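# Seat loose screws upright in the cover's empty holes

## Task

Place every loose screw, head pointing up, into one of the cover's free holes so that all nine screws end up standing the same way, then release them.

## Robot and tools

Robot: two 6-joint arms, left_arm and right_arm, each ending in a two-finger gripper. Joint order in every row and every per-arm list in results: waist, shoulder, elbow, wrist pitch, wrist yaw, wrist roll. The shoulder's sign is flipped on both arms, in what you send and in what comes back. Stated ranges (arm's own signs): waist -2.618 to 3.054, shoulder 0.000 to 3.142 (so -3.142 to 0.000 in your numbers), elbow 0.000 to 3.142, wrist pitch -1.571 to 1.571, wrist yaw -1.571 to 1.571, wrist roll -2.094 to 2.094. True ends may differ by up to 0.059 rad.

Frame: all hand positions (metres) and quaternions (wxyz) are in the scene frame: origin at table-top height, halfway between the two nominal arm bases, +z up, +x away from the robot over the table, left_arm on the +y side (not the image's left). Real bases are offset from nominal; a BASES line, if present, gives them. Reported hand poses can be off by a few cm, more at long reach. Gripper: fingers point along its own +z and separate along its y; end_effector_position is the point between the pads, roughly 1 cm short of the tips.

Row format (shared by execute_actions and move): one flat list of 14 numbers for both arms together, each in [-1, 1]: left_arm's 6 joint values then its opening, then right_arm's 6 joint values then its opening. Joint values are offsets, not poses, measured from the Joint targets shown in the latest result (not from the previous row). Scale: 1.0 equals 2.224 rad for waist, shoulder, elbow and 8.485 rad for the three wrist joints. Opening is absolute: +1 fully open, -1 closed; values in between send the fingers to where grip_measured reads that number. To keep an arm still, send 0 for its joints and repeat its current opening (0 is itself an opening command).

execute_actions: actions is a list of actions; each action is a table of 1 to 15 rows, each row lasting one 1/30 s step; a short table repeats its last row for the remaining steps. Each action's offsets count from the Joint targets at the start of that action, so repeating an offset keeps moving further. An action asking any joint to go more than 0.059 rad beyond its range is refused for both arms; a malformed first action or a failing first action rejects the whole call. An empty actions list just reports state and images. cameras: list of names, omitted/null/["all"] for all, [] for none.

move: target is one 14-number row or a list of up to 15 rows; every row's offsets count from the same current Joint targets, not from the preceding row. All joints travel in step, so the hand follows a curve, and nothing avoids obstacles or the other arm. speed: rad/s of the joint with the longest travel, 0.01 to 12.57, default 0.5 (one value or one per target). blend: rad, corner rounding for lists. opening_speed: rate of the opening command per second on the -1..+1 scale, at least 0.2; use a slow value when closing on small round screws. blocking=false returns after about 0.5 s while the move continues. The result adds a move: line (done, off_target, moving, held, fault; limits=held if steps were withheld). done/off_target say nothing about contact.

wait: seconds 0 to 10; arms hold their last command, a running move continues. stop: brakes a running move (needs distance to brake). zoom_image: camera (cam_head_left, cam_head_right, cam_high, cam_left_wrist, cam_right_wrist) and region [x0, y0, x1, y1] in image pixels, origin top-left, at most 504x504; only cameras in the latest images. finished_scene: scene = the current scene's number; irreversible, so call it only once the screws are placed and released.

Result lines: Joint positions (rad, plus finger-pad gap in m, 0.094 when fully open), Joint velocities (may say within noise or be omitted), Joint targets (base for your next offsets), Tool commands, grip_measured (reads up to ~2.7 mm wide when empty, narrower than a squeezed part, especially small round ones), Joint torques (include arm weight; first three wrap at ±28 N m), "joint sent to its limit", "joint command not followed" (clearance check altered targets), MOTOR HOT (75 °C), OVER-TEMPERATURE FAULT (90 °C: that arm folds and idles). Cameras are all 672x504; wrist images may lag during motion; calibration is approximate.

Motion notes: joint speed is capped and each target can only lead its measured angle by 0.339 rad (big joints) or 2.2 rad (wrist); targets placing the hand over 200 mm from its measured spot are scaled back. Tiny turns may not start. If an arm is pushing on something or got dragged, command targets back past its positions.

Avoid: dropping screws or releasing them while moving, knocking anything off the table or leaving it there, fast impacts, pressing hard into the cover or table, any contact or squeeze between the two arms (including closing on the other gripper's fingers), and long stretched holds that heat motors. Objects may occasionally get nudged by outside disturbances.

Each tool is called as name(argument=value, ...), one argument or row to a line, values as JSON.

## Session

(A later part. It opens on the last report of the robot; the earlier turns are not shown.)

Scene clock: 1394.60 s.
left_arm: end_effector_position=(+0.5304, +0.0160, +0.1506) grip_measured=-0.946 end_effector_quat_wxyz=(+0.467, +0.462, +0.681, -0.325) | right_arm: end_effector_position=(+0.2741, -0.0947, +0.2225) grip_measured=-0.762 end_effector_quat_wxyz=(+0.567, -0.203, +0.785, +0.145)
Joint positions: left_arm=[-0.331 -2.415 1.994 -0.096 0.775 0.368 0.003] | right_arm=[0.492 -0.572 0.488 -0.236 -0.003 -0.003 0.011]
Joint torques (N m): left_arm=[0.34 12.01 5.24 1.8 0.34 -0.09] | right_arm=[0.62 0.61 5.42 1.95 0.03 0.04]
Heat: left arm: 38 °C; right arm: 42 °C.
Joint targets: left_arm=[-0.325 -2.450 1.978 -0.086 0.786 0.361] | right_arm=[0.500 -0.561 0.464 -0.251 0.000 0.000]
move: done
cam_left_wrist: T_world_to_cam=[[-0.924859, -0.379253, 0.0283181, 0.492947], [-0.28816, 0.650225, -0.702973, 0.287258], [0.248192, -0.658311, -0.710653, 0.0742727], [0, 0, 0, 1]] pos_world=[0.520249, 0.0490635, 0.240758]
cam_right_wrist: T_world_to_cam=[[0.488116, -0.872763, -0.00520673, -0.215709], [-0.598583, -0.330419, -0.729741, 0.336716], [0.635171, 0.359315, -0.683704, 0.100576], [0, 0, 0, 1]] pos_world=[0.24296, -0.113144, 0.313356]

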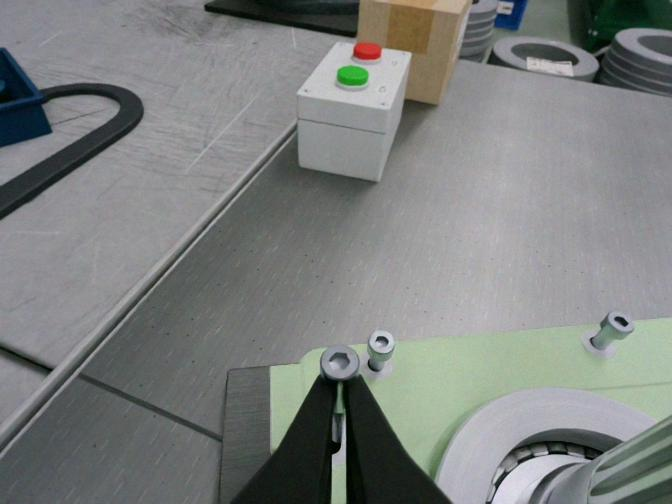

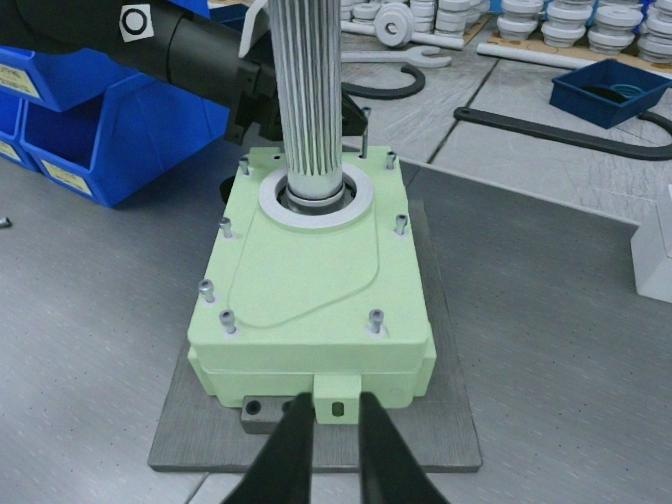

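move(
  target=[
    [0,0.036,0,0,0,0,-1,0,0,0,0,0,0,-0.76],
    [0.0008,0.036,0,0,0,0,-1,0,0,0,0,0,0,-0.76],
  ],
  speed=0.06,
  cameras=["cam_left_wrist","cam_right_wrist"],
)

zoom_image(
  camera="cam_right_wrist",
  region=[335, 125, 385, 175],
)

zoom_image(
  camera="cam_left_wrist",
  region=[315, 430, 365, 480],
)

Scene clock: 1416.70 s.
left_arm: end_effector_position=(+0.5308, +0.0167, +0.1506) grip_measured=-0.946 end_effector_quat_wxyz=(+0.467, +0.462, +0.681, -0.324) | right_arm: end_effector_position=(+0.2741, -0.0947, +0.2225) grip_measured=-0.762 end_effector_quat_wxyz=(+0.567, -0.203, +0.785, +0.145)
Joint positions: left_arm=[-0.33 -2.415 1.994 -0.096 0.775 0.368 0.003] | right_arm=[0.492 -0.572 0.488 -0.236 -0.003 -0.003 0.011]
Joint torques (N m): left_arm=[0.35 19.6 5.31 1.8 0.34 -0.1] | right_arm=[0.64 0.62 5.42 1.95 0.03 0.04]
Heat: left arm: 38 °C; right arm: 42 °C.
Joint targets: left_arm=[-0.324 -2.370 1.978 -0.086 0.786 0.361] | right_arm=[0.500 -0.561 0.464 -0.251 0.000 0.000]
move: off_target (left_arm); left_arm: the shoulder is farthest, 0.045 rad from its target
cam_left_wrist: T_world_to_cam=[[-0.92441, -0.380345, 0.0283327, 0.493269], [-0.288919, 0.649835, -0.703022, 0.287381], [0.24898, -0.658067, -0.710603, 0.0741596], [0, 0, 0, 1]] pos_world=[0.520549, 0.0496646, 0.240758]
cam_right_wrist: T_world_to_cam=[[0.488116, -0.872763, -0.00520673, -0.215709], [-0.598583, -0.330419, -0.729741, 0.336716], [0.635171, 0.359315, -0.683704, 0.100576], [0, 0, 0, 1]] pos_world=[0.24296, -0.113144, 0.313356]

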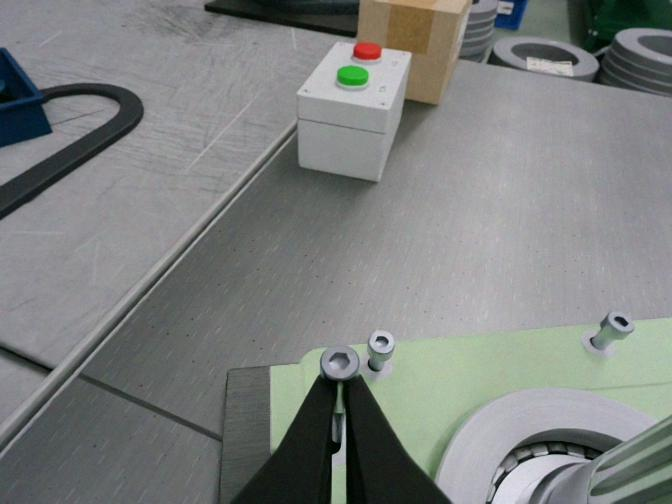

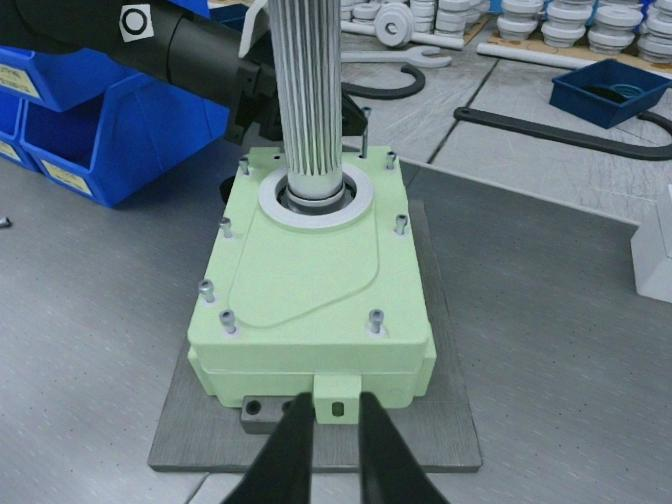

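Scaled by 10.080 from the camera's image (finer frame: 960x720).

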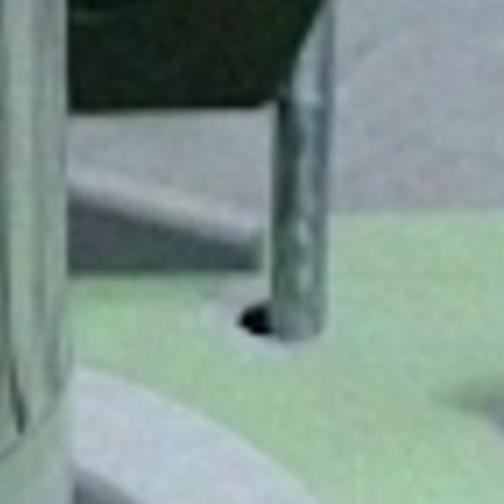

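Scaled by 10.080 from the camera's image (finer frame: 960x720).

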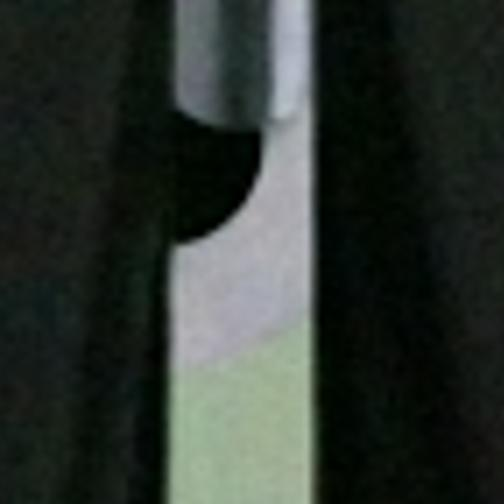

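move(
  target=[0,0.0135,0,0,0,0,-1,0,0,0,0,0,0,-0.76],
  speed=0.06,
  cameras=["cam_left_wrist","cam_right_wrist"],
)

zoom_image(
  camera="cam_right_wrist",
  region=[335, 125, 385, 175],
)

zoom_image(
  camera="cam_left_wrist",
  region=[315, 430, 365, 480],
)

Scene clock: 1428.37 s.
left_arm: end_effector_position=(+0.5297, +0.0171, +0.1683) grip_measured=-0.946 end_effector_quat_wxyz=(+0.478, +0.464, +0.673, -0.322) | right_arm: end_effector_position=(+0.2741, -0.0947, +0.2225) grip_measured=-0.762 end_effector_quat_wxyz=(+0.567, -0.203, +0.785, +0.145)
Joint positions: left_arm=[-0.33 -2.387 1.994 -0.096 0.775 0.368 0.003] | right_arm=[0.492 -0.572 0.488 -0.236 -0.003 -0.003 0.011]
Joint torques (N m): left_arm=[0.46 19.62 5.3 1.8 0.35 -0.06] | right_arm=[0.62 0.62 5.42 1.94 0.03 0.04]
Heat: left arm: 39 °C; right arm: 42 °C.
Joint targets: left_arm=[-0.324 -2.340 1.978 -0.086 0.786 0.361] | right_arm=[0.500 -0.561 0.464 -0.251 0.000 0.000]
move: off_target (left_arm); left_arm: the shoulder is farthest, 0.047 rad from its target
cam_left_wrist: T_world_to_cam=[[-0.924909, -0.380117, 0.00734037, 0.495685], [-0.269869, 0.642808, -0.716916, 0.291571], [0.267794, -0.665063, -0.697121, 0.075149], [0, 0, 0, 1]] pos_world=[0.517026, 0.0509731, 0.257781]
cam_right_wrist: T_world_to_cam=[[0.488116, -0.872763, -0.00520673, -0.215709], [-0.598583, -0.330419, -0.729741, 0.336716], [0.635171, 0.359315, -0.683704, 0.100576], [0, 0, 0, 1]] pos_world=[0.24296, -0.113144, 0.313356]

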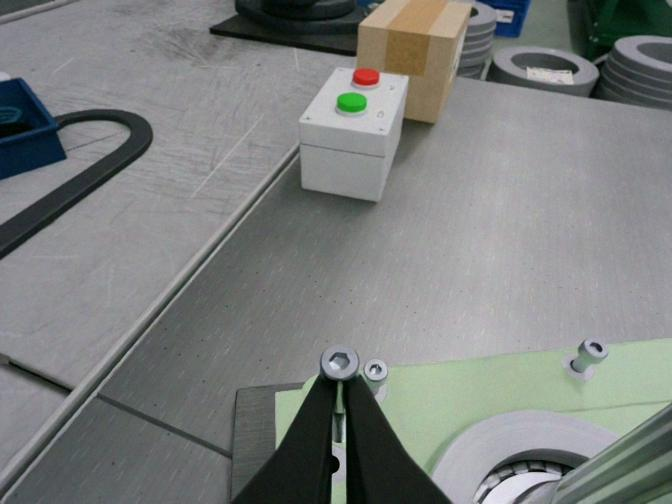

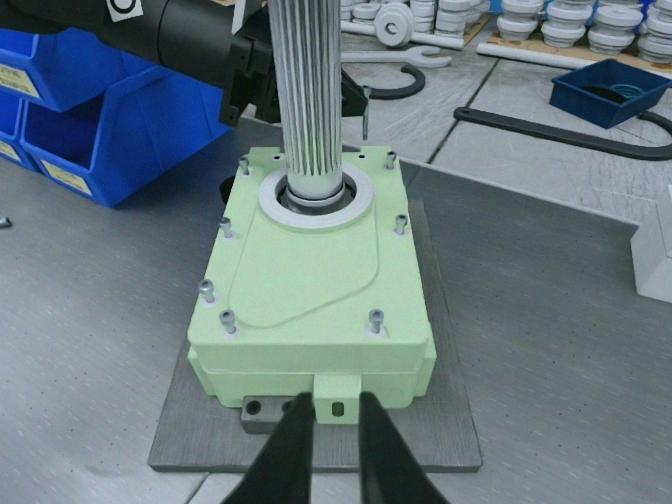

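Scaled by 10.080 from the camera's image (finer frame: 960x720).

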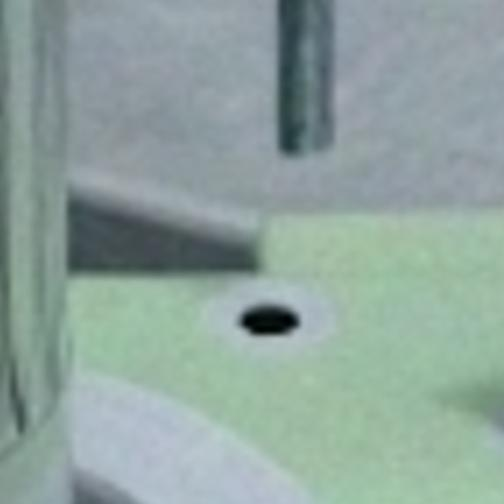

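Scaled by 10.080 from the camera's image (finer frame: 960x720).

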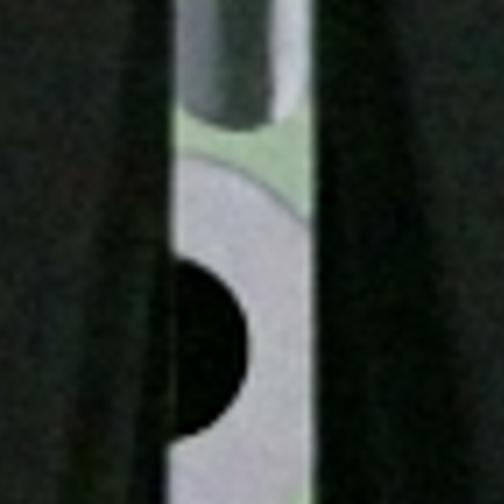

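move(
  target=[0.0022,0,0,0,0,0,-1,0,0,0,0,0,0,-0.76],
  speed=0.05,
  cameras=["cam_left_wrist","cam_right_wrist"],
)

zoom_image(
  camera="cam_right_wrist",
  region=[335, 125, 385, 175],
)

zoom_image(
  camera="cam_left_wrist",
  region=[315, 430, 365, 480],
)

Scene clock: 1442.03 s.
left_arm: end_effector_position=(+0.5315, +0.0200, +0.1683) grip_measured=-0.946 end_effector_quat_wxyz=(+0.479, +0.462, +0.674, -0.320) | right_arm: end_effector_position=(+0.2741, -0.0947, +0.2225) grip_measured=-0.762 end_effector_quat_wxyz=(+0.567, -0.203, +0.785, +0.145)
Joint positions: left_arm=[-0.324 -2.387 1.994 -0.096 0.775 0.368 0.003] | right_arm=[0.492 -0.572 0.488 -0.236 -0.003 -0.003 0.011]
Joint torques (N m): left_arm=[0.43 19.54 5.27 1.84 0.36 -0.11] | right_arm=[0.64 0.61 5.42 1.94 0.03 0.04]
Heat: left arm: 39 °C; right arm: 42 °C.
Joint targets: left_arm=[-0.319 -2.340 1.978 -0.086 0.786 0.361] | right_arm=[0.500 -0.561 0.464 -0.251 0.000 0.000]
move: off_target (left_arm); left_arm: the shoulder is farthest, 0.047 rad from its target
cam_left_wrist: T_world_to_cam=[[-0.922845, -0.385103, 0.00732288, 0.497564], [-0.273309, 0.641314, -0.716951, 0.292037], [0.271403, -0.663635, -0.697086, 0.0746668], [0, 0, 0, 1]] pos_world=[0.518726, 0.0538776, 0.257781]
cam_right_wrist: T_world_to_cam=[[0.488116, -0.872763, -0.00520673, -0.215709], [-0.598583, -0.330419, -0.729741, 0.336716], [0.635171, 0.359315, -0.683704, 0.100576], [0, 0, 0, 1]] pos_world=[0.24296, -0.113144, 0.313356]

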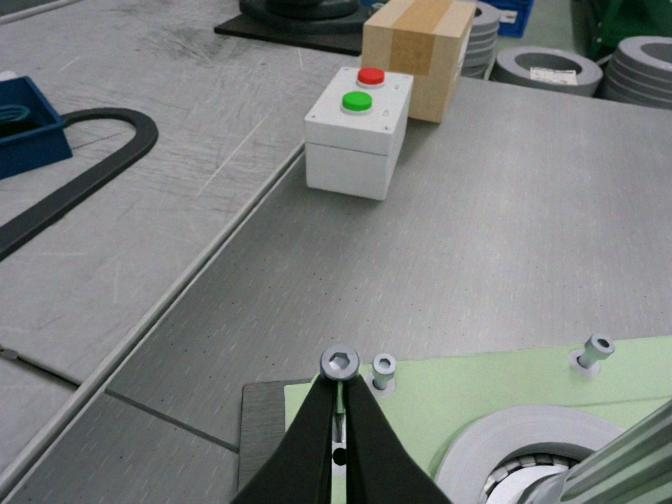

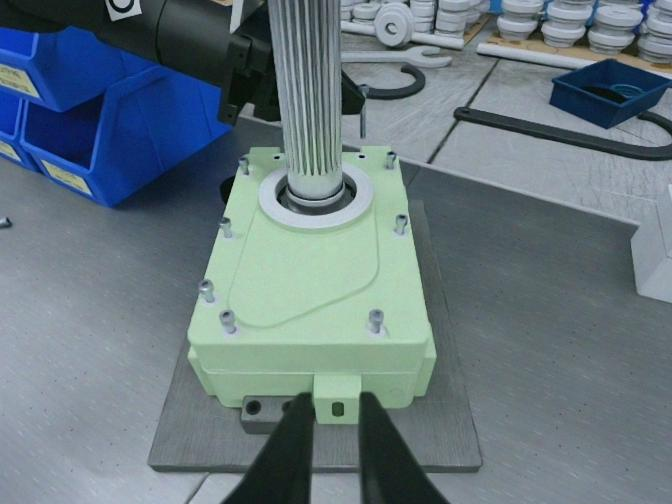

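Scaled by 10.080 from the camera's image (finer frame: 960x720).

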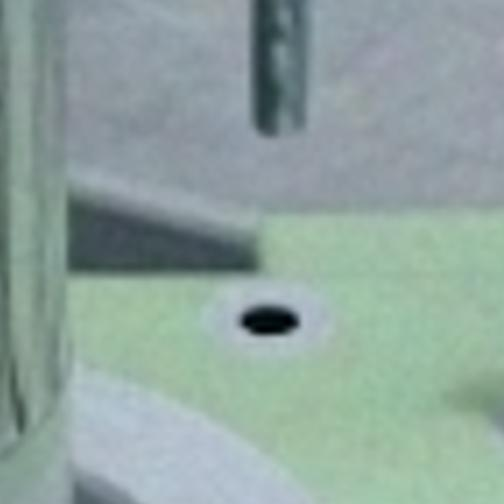

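Scaled by 10.080 from the camera's image (finer frame: 960x720).

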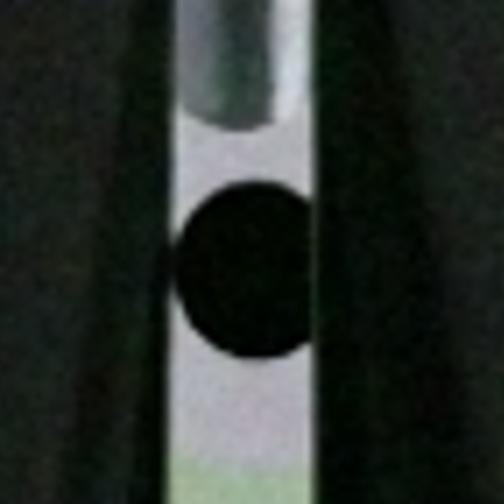

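move(
  target=[0,-0.0472,0,0,0,0,-1,0,0,0,0,0,0,-0.76],
  speed=0.06,
  cameras=["cam_left_wrist","cam_right_wrist"],
)

zoom_image(
  camera="cam_right_wrist",
  region=[335, 125, 385, 175],
)

zoom_image(
  camera="cam_left_wrist",
  region=[315, 430, 365, 480],
)

Scene clock: 1454.30 s.
left_arm: end_effector_position=(+0.5325, +0.0197, +0.1535) grip_measured=-0.946 end_effector_quat_wxyz=(+0.470, +0.460, +0.681, -0.323) | right_arm: end_effector_position=(+0.2741, -0.0947, +0.2225) grip_measured=-0.762 end_effector_quat_wxyz=(+0.567, -0.203, +0.785, +0.145)
Joint positions: left_arm=[-0.324 -2.411 1.994 -0.095 0.775 0.368 0.003] | right_arm=[0.492 -0.572 0.488 -0.236 -0.003 -0.003 0.011]
Joint torques (N m): left_arm=[0.32 12.07 5.24 1.79 0.34 -0.07] | right_arm=[0.62 0.62 5.44 1.95 0.03 0.04]
Heat: left arm: 39 °C; right arm: 42 °C.
Joint targets: left_arm=[-0.319 -2.445 1.978 -0.086 0.786 0.361] | right_arm=[0.500 -0.561 0.464 -0.251 0.000 0.000]
move: done
cam_left_wrist: T_world_to_cam=[[-0.922496, -0.385219, 0.0246516, 0.49554], [-0.289082, 0.64713, -0.705446, 0.288469], [0.255798, -0.657898, -0.708335, 0.0738049], [0, 0, 0, 1]] pos_world=[0.521646, 0.0527705, 0.243562]
cam_right_wrist: T_world_to_cam=[[0.488116, -0.872763, -0.00520673, -0.215709], [-0.598583, -0.330419, -0.729741, 0.336716], [0.635171, 0.359315, -0.683704, 0.100576], [0, 0, 0, 1]] pos_world=[0.24296, -0.113144, 0.313356]

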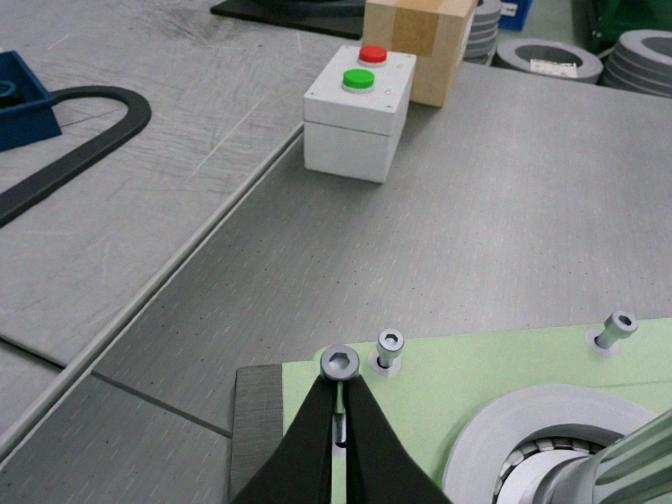

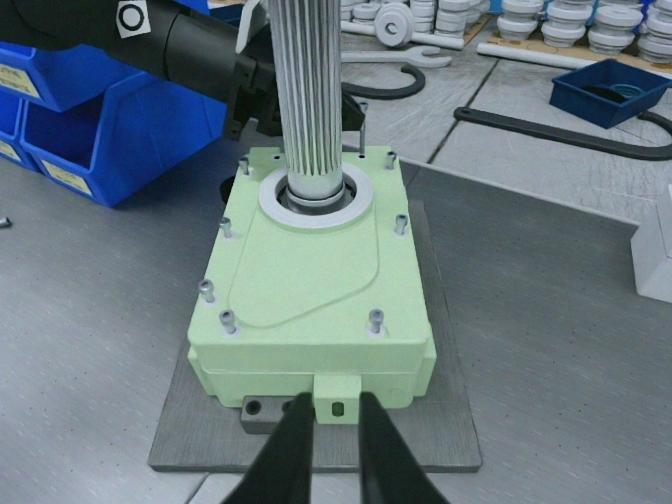

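Scaled by 10.080 from the camera's image (finer frame: 960x720).

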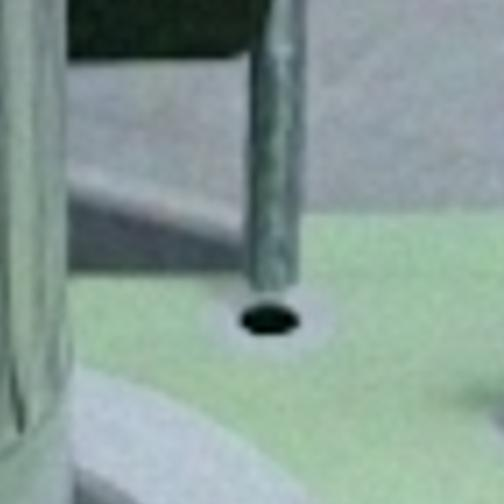

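Scaled by 10.080 from the camera's image (finer frame: 960x720).

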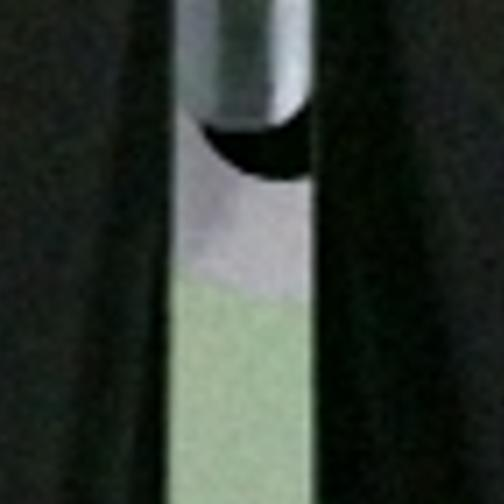

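move(
  target=[0,0,0,0,0.0010,0,-1,0,0,0,0,0,0,-0.76],
  speed=0.05,
  cameras=["cam_left_wrist","cam_right_wrist"],
)

zoom_image(
  camera="cam_right_wrist",
  region=[335, 125, 385, 175],
)

zoom_image(
  camera="cam_left_wrist",
  region=[315, 430, 365, 480],
)

Scene clock: 1471.57 s.
left_arm: end_effector_position=(+0.5318, +0.0193, +0.1538) grip_measured=-0.946 end_effector_quat_wxyz=(+0.469, +0.461, +0.680, -0.325) | right_arm: end_effector_position=(+0.2741, -0.0947, +0.2225) grip_measured=-0.762 end_effector_quat_wxyz=(+0.567, -0.203, +0.785, +0.145)
Joint positions: left_arm=[-0.324 -2.411 1.994 -0.095 0.78 0.368 0.003] | right_arm=[0.492 -0.572 0.488 -0.236 -0.003 -0.003 0.011]
Joint torques (N m): left_arm=[0.46 12.14 5.31 1.82 0.35 -0.06] | right_arm=[0.62 0.62 5.44 1.95 0.03 0.04]
Heat: left arm: 39 °C; right arm: 42 °C.
Joint targets: left_arm=[-0.319 -2.445 1.978 -0.086 0.795 0.361] | right_arm=[0.500 -0.561 0.464 -0.251 0.000 0.000]
move: done
cam_left_wrist: T_world_to_cam=[[-0.92412, -0.381194, 0.0263289, 0.495222], [-0.286914, 0.646749, -0.70668, 0.287786], [0.252354, -0.660611, -0.707044, 0.0755644], [0, 0, 0, 1]] pos_world=[0.521146, 0.0525688, 0.243761]
cam_right_wrist: T_world_to_cam=[[0.488116, -0.872763, -0.00520673, -0.215709], [-0.598583, -0.330419, -0.729741, 0.336716], [0.635171, 0.359315, -0.683704, 0.100576], [0, 0, 0, 1]] pos_world=[0.24296, -0.113144, 0.313356]

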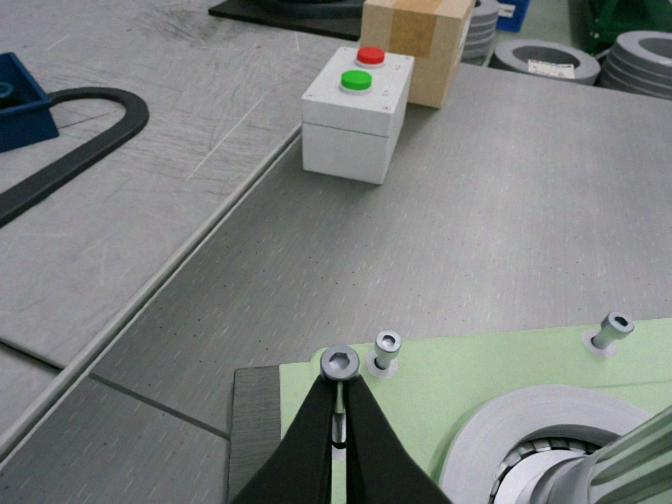

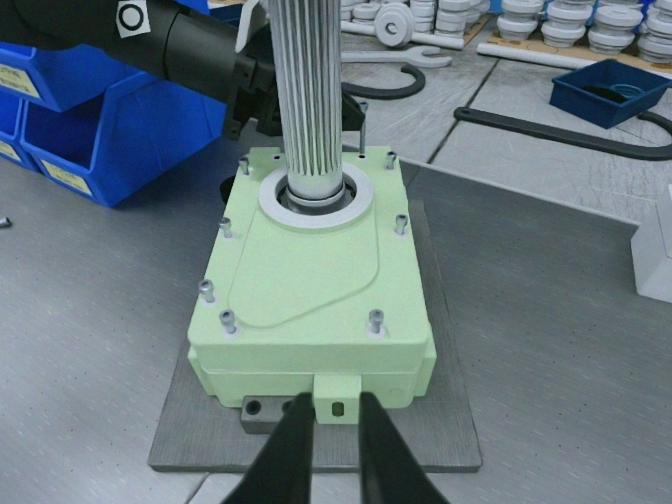

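Scaled by 10.080 from the camera's image (finer frame: 960x720).

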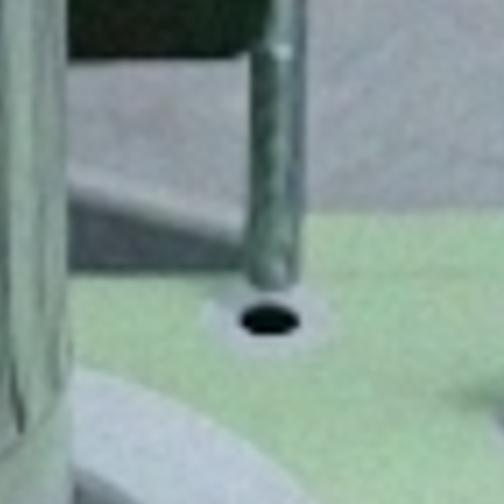

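Scaled by 10.080 from the camera's image (finer frame: 960x720).

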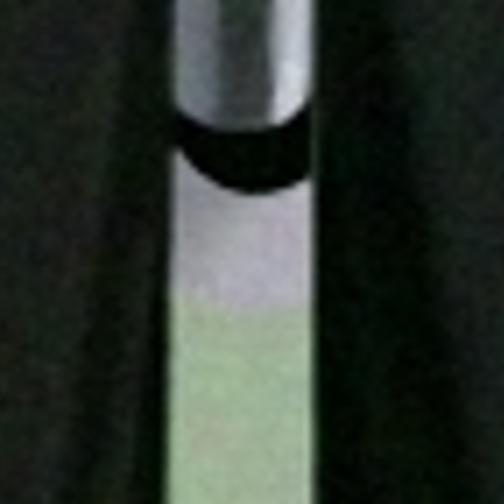

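move(
  target=[0,-0.0055,0,0,0,0,-1,0,0,0,0,0,0,-0.76],
  speed=0.05,
  cameras=["cam_left_wrist","cam_right_wrist"],
)

zoom_image(
  camera="cam_right_wrist",
  region=[335, 125, 385, 175],
)

zoom_image(
  camera="cam_left_wrist",
  region=[315, 430, 365, 480],
)

Scene clock: 1483.03 s.
left_arm: end_effector_position=(+0.5318, +0.0189, +0.1478) grip_measured=-0.946 end_effector_quat_wxyz=(+0.465, +0.460, +0.682, -0.327) | right_arm: end_effector_position=(+0.2741, -0.0947, +0.2225) grip_measured=-0.762 end_effector_quat_wxyz=(+0.567, -0.203, +0.785, +0.145)
Joint positions: left_arm=[-0.324 -2.421 1.994 -0.094 0.782 0.367 0.003] | right_arm=[0.492 -0.572 0.488 -0.236 -0.003 -0.003 0.011]
Joint torques (N m): left_arm=[0.44 11.89 5.39 1.75 0.4 -0.07] | right_arm=[0.62 0.61 5.42 1.94 0.03 0.04]
Heat: left arm: 39 °C; right arm: 42 °C.
Joint targets: left_arm=[-0.319 -2.457 1.978 -0.086 0.795 0.360] | right_arm=[0.500 -0.561 0.464 -0.251 0.000 0.000]
move: off_target (left_arm); left_arm: the shoulder is farthest, 0.036 rad from its target
cam_left_wrist: T_world_to_cam=[[-0.924532, -0.379545, 0.0344282, 0.49432], [-0.292496, 0.648763, -0.702533, 0.286049], [0.244307, -0.659585, -0.710818, 0.0758456], [0, 0, 0, 1]] pos_world=[0.522154, 0.0520655, 0.237853]
cam_right_wrist: T_world_to_cam=[[0.488116, -0.872763, -0.00520673, -0.215709], [-0.598583, -0.330419, -0.729741, 0.336716], [0.635171, 0.359315, -0.683704, 0.100576], [0, 0, 0, 1]] pos_world=[0.24296, -0.113144, 0.313356]

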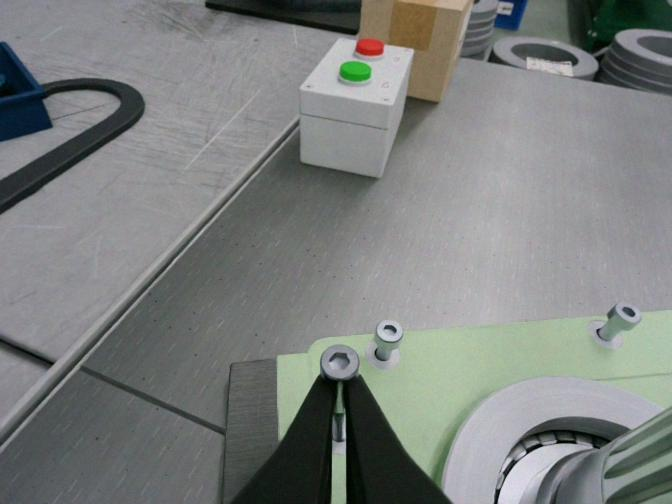

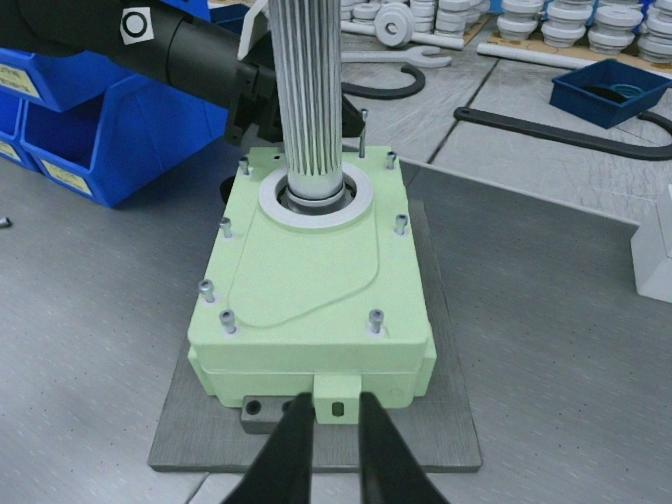

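Scaled by 10.080 from the camera's image (finer frame: 960x720).

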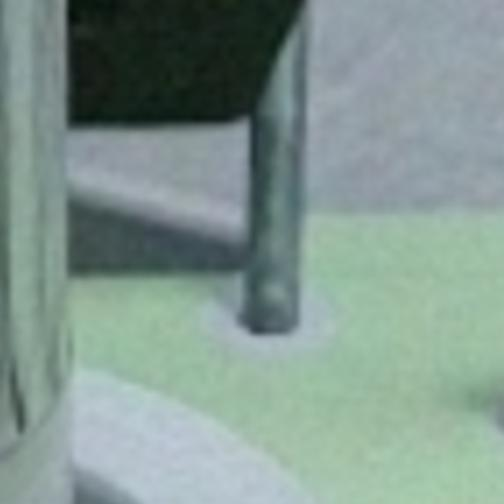

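Scaled by 10.080 from the camera's image (finer frame: 960x720).

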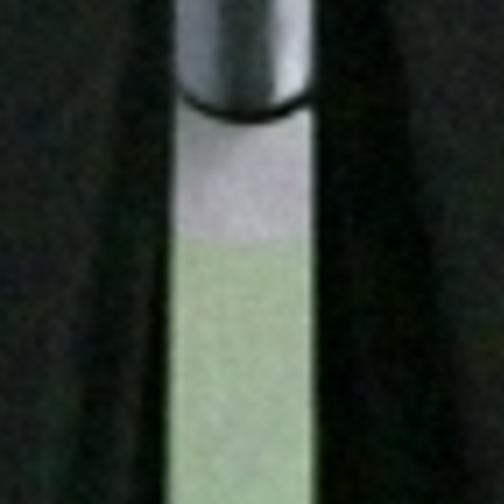

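It's in. Continue down.

move(
  target=[0,-0.0045,0,0,0,0,-1,0,0,0,0,0,0,-0.76],
  speed=0.05,
  cameras=["cam_left_wrist","cam_right_wrist"],
)

zoom_image(
  camera="cam_right_wrist",
  region=[320, 90, 420, 190],
)

zoom_image(
  camera="cam_head_left",
  region=[280, 110, 440, 240],
)

Scene clock: 1489.67 s.
left_arm: end_effector_position=(+0.5319, +0.0188, +0.1419) grip_measured=-0.946 end_effector_quat_wxyz=(+0.461, +0.460, +0.684, -0.328) | right_arm: end_effector_position=(+0.2741, -0.0947, +0.2225) grip_measured=-0.762 end_effector_quat_wxyz=(+0.567, -0.203, +0.785, +0.145)
Joint positions: left_arm=[-0.324 -2.431 1.994 -0.094 0.783 0.367 0.003] | right_arm=[0.492 -0.572 0.488 -0.236 -0.003 -0.003 0.011]
Joint torques (N m): left_arm=[0.42 12.04 5.24 1.79 0.32 -0.05] | right_arm=[0.64 0.61 5.42 1.94 0.03 0.04]
Heat: left arm: 39 °C; right arm: 42 °C.
Joint targets: left_arm=[-0.319 -2.467 1.978 -0.086 0.795 0.360] | right_arm=[0.500 -0.561 0.464 -0.251 0.000 0.000]
move: off_target (left_arm); left_arm: the shoulder is farthest, 0.036 rad from its target
cam_left_wrist: T_world_to_cam=[[-0.924459, -0.378988, 0.0417467, 0.493433], [-0.298419, 0.651052, -0.697909, 0.284542], [0.23732, -0.657646, -0.714969, 0.0758904], [0, 0, 0, 1]] pos_world=[0.523061, 0.0516623, 0.232245]
cam_right_wrist: T_world_to_cam=[[0.488116, -0.872763, -0.00520673, -0.215709], [-0.598583, -0.330419, -0.729741, 0.336716], [0.635171, 0.359315, -0.683704, 0.100576], [0, 0, 0, 1]] pos_world=[0.24296, -0.113144, 0.313356]

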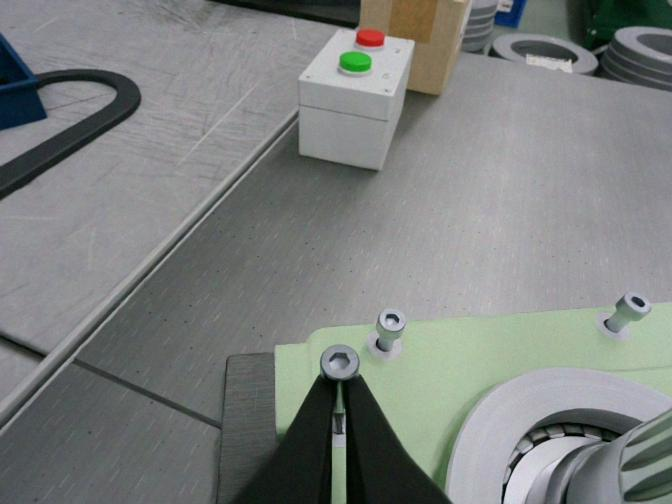

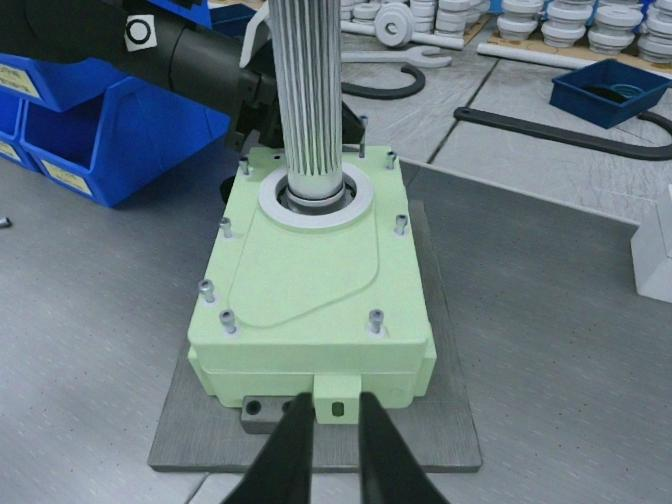

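Scaled by 5.040 from the camera's image (finer frame: 960x720).

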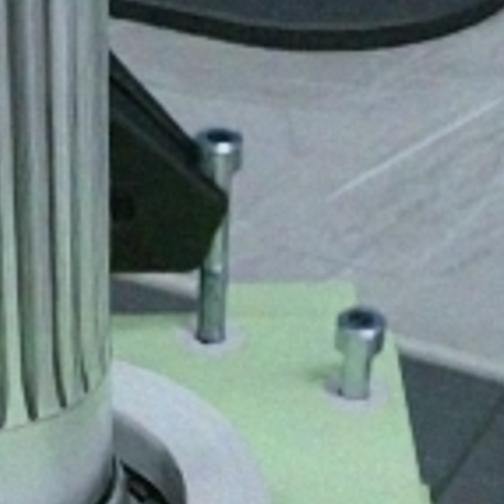

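This scene's latest camera images include none from cam_head_left. They are from: cam_left_wrist, cam_right_wrist. cam_head_left's image comes with the result of a call that names it in "cameras".

move(
  target=[0,-0.0032,0,0,0,0,-1,0,0,0,0,0,0,-0.76],
  speed=0.05,
)

zoom_image(
  camera="cam_right_wrist",
  region=[220, 90, 420, 190],
)

zoom_image(
  camera="cam_head_left",
  region=[280, 110, 440, 240],
)

zoom_image(
  camera="cam_high",
  region=[350, 60, 490, 220],
)

Scene clock: 1501.30 s.
left_arm: end_effector_position=(+0.5318, +0.0186, +0.1406) grip_measured=-0.946 end_effector_quat_wxyz=(+0.461, +0.460, +0.684, -0.329) | right_arm: end_effector_position=(+0.2741, -0.0947, +0.2225) grip_measured=-0.762 end_effector_quat_wxyz=(+0.567, -0.203, +0.785, +0.145)
Joint positions: left_arm=[-0.324 -2.433 1.994 -0.093 0.785 0.367 0.003] | right_arm=[0.492 -0.572 0.488 -0.236 -0.003 -0.003 0.011]
Joint torques (N m): left_arm=[0.43 11.44 5.19 1.78 0.33 -0.12] | right_arm=[0.62 0.62 5.42 1.95 0.02 0.04]
Heat: left arm: 39 °C; right arm: 42 °C.
Joint targets: left_arm=[-0.319 -2.474 1.978 -0.086 0.795 0.360] | right_arm=[0.500 -0.561 0.464 -0.251 0.000 0.000]
move: off_target (left_arm); left_arm: the shoulder is farthest, 0.041 rad from its target
cam_left_wrist: T_world_to_cam=[[-0.925113, -0.377169, 0.0436957, 0.493307], [-0.298446, 0.651185, -0.697774, 0.283702], [0.234725, -0.65856, -0.714984, 0.0761402], [0, 0, 0, 1]] pos_world=[0.523163, 0.0514612, 0.230843]
cam_right_wrist: T_world_to_cam=[[0.488116, -0.872763, -0.00520673, -0.215709], [-0.598583, -0.330419, -0.729741, 0.336716], [0.635171, 0.359315, -0.683704, 0.100576], [0, 0, 0, 1]] pos_world=[0.24296, -0.113144, 0.313356]

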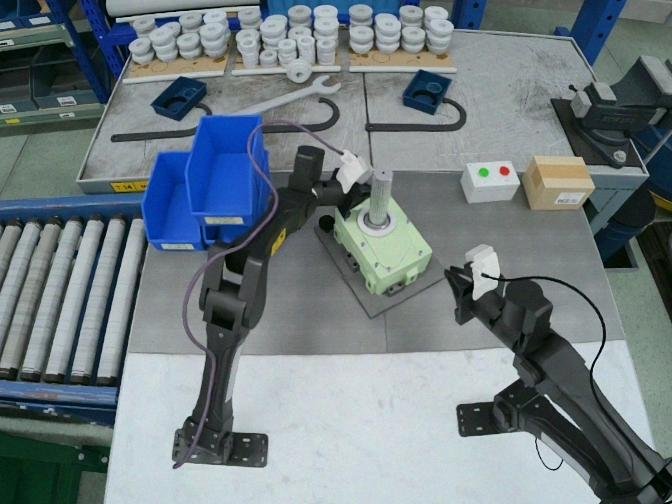

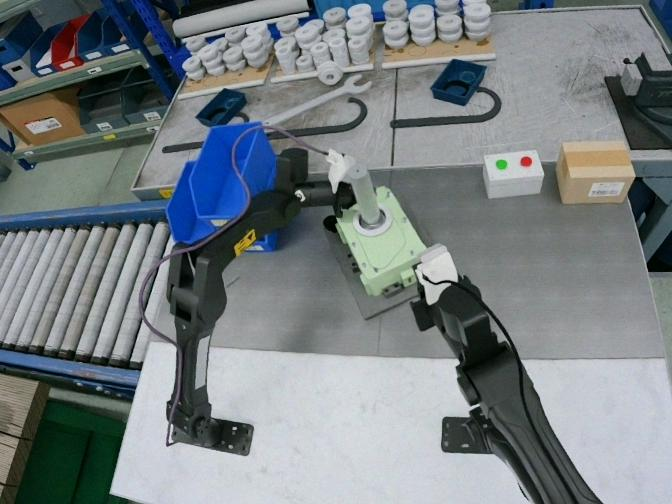

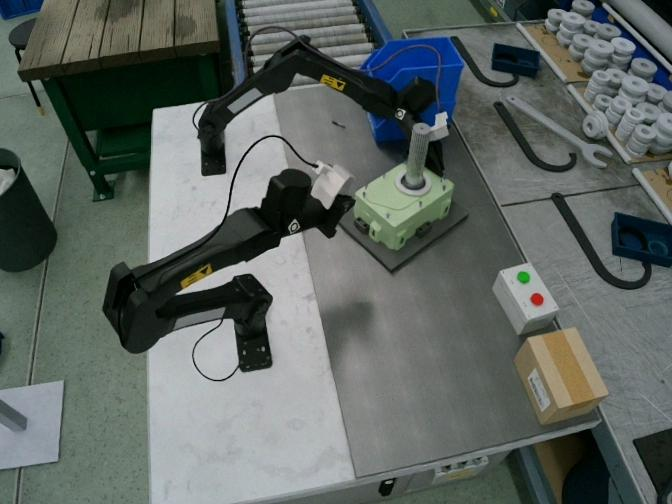

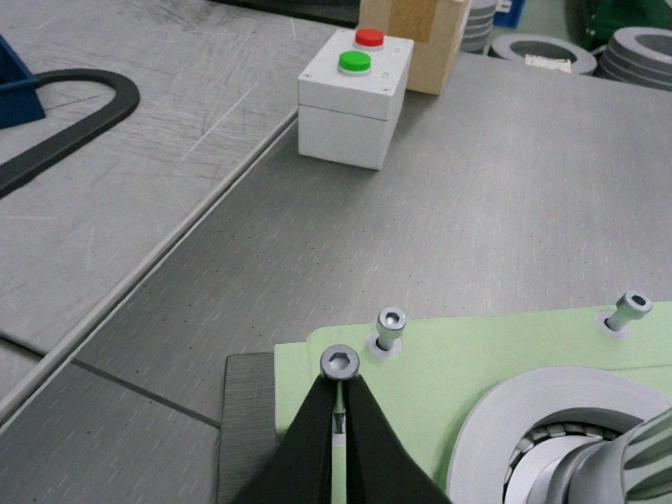

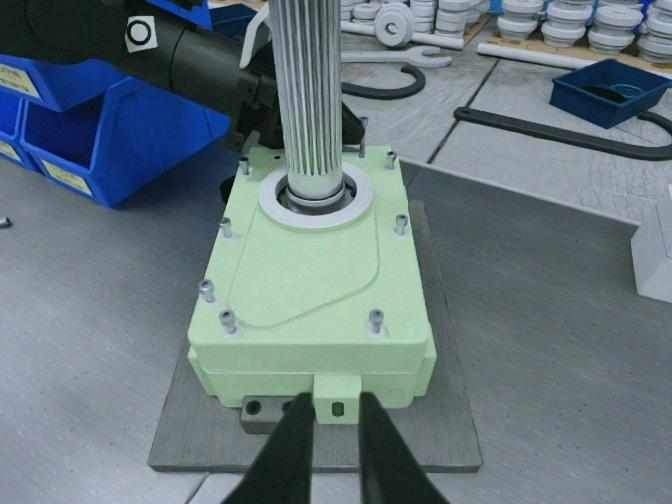

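Scaled by 2.520 from the camera's image (finer frame: 960x720).

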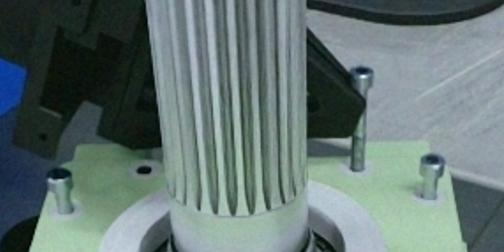

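Scaled by 3.150 from the camera's image (finer frame: 960x720).

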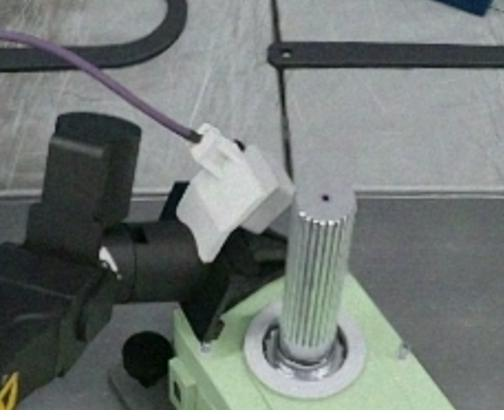

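Scaled by 3.150 from the camera's image (finer frame: 960x720).

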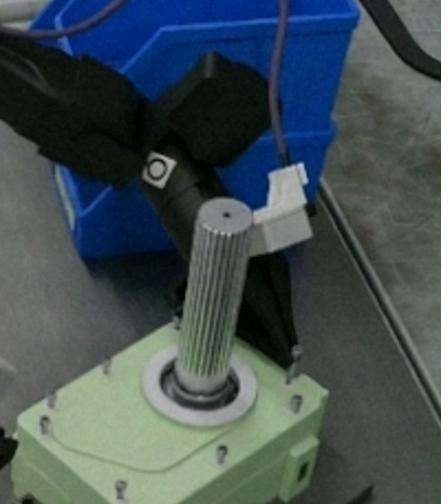

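move(
  target=[0,0.003,0,0,0,0,-0.76,0,0,0,0,0,0,-0.76],
  speed=0.05,
  opening_speed=0.5,
  cameras=["cam_left_wrist","cam_right_wrist"],
)

zoom_image(
  camera="cam_right_wrist",
  region=[220, 90, 420, 190],
)

Scene clock: 1508.57 s.
left_arm: end_effector_position=(+0.5317, +0.0185, +0.1407) grip_measured=-0.763 end_effector_quat_wxyz=(+0.461, +0.460, +0.684, -0.329) | right_arm: end_effector_position=(+0.2741, -0.0947, +0.2225) grip_measured=-0.762 end_effector_quat_wxyz=(+0.567, -0.203, +0.785, +0.145)
Joint positions: left_arm=[-0.324 -2.433 1.994 -0.093 0.786 0.367 0.011] | right_arm=[0.492 -0.572 0.488 -0.236 -0.003 -0.003 0.011]
Joint torques (N m): left_arm=[0.4 12.08 5.27 1.79 0.34 -0.1] | right_arm=[0.64 0.62 5.44 1.94 0.03 0.04]
Heat: left arm: 39 °C; right arm: 42 °C.
Joint targets: left_arm=[-0.319 -2.467 1.978 -0.086 0.795 0.360] | right_arm=[0.500 -0.561 0.464 -0.251 0.000 0.000]
move: done
cam_left_wrist: T_world_to_cam=[[-0.925245, -0.376864, 0.0435439, 0.493391], [-0.29805, 0.651094, -0.698028, 0.283627], [0.23471, -0.658825, -0.714746, 0.0761782], [0, 0, 0, 1]] pos_world=[0.523162, 0.0514611, 0.230944]
cam_right_wrist: T_world_to_cam=[[0.488116, -0.872763, -0.00520673, -0.215709], [-0.598583, -0.330419, -0.729741, 0.336716], [0.635171, 0.359315, -0.683704, 0.100576], [0, 0, 0, 1]] pos_world=[0.24296, -0.113144, 0.313356]

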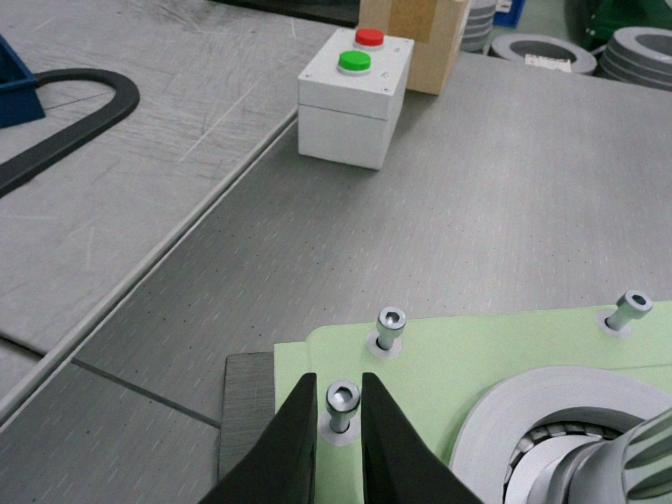

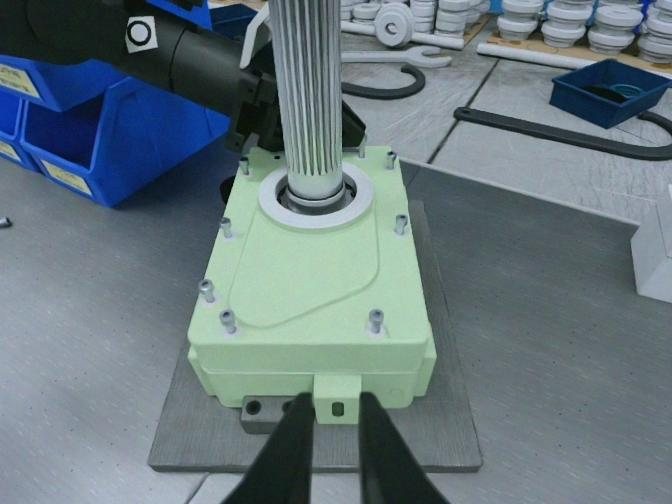

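Scaled by 2.520 from the camera's image (finer frame: 960x720).

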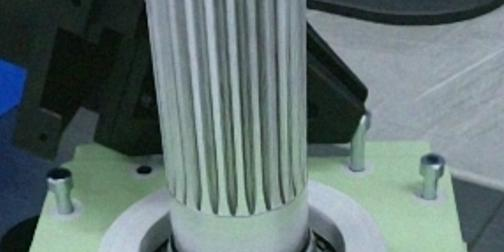

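move(
  target=[
    [0,0.0571,0,0,0,0,-0.76,0,0,0,0,0,0,-0.76],
    [0.0382,0.1111,-0.0854,-0.0059,0.0086,0.0094,-0.76,0,0,0,0,0,0,-0.76],
  ],
  speed=0.12,
  cameras=["cam_left_wrist","cam_right_wrist","cam_head_left"],
)

zoom_image(
  camera="cam_right_wrist",
  region=[220, 90, 420, 190],
)

Scene clock: 1539.00 s.
left_arm: end_effector_position=(+0.5138, +0.0711, +0.1628) grip_measured=-0.763 end_effector_quat_wxyz=(+0.461, +0.457, +0.686, -0.328) | right_arm: end_effector_position=(+0.2741, -0.0947, +0.2225) grip_measured=-0.762 end_effector_quat_wxyz=(+0.567, -0.203, +0.785, +0.145)
Joint positions: left_arm=[-0.239 -2.268 1.805 -0.115 0.852 0.427 0.011] | right_arm=[0.492 -0.572 0.488 -0.236 -0.003 -0.003 0.011]
Joint torques (N m): left_arm=[0.21 18.51 5.23 1.45 0.43 0.11] | right_arm=[0.64 0.61 5.42 1.94 0.03 0.04]
Heat: left arm: 39 °C; right arm: 42 °C.
Joint targets: left_arm=[-0.234 -2.220 1.788 -0.136 0.868 0.440] | right_arm=[0.500 -0.561 0.464 -0.251 0.000 0.000]
move: off_target (left_arm); left_arm: the shoulder is farthest, 0.048 rad from its target
cam_left_wrist: T_world_to_cam=[[-0.922119, -0.384249, 0.0452645, 0.494264], [-0.304593, 0.648815, -0.697325, 0.262771], [0.238578, -0.656804, -0.715324, 0.128861], [0, 0, 0, 1]] pos_world=[0.505065, 0.104068, 0.253042]
cam_right_wrist: T_world_to_cam=[[0.488116, -0.872763, -0.00520673, -0.215709], [-0.598583, -0.330419, -0.729741, 0.336716], [0.635171, 0.359315, -0.683704, 0.100576], [0, 0, 0, 1]] pos_world=[0.24296, -0.113144, 0.313356]
Images, in order (width x height): cam_head_left 672x504, cam_left_wrist 672x504, cam_right_wrist 672x504.

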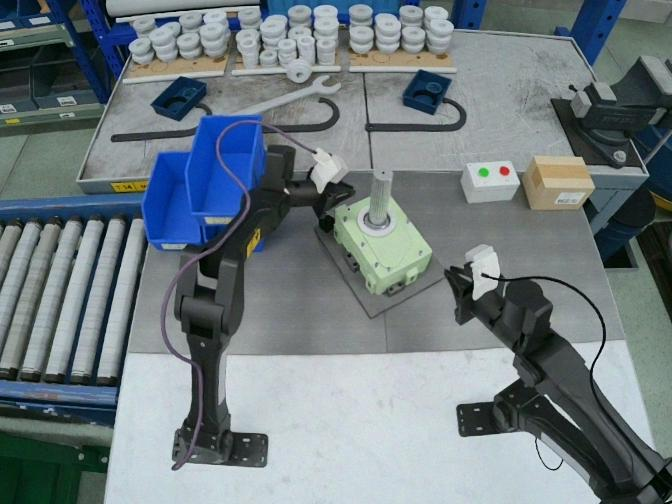

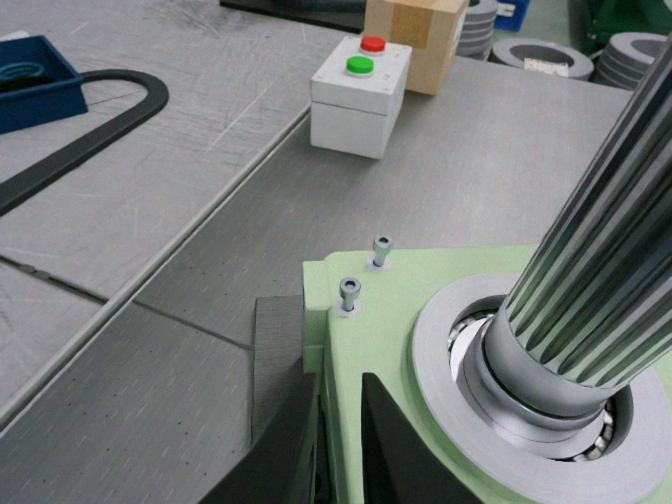

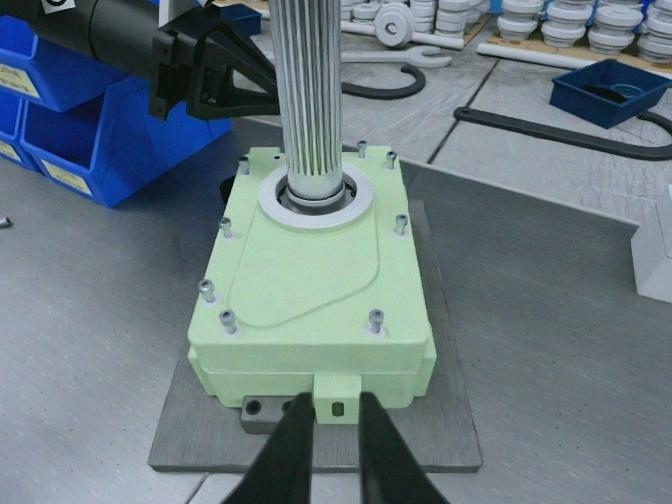

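Scaled by 2.520 from the camera's image (finer frame: 960x720).

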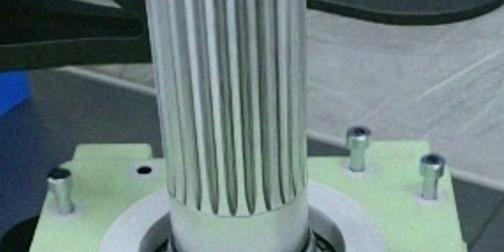

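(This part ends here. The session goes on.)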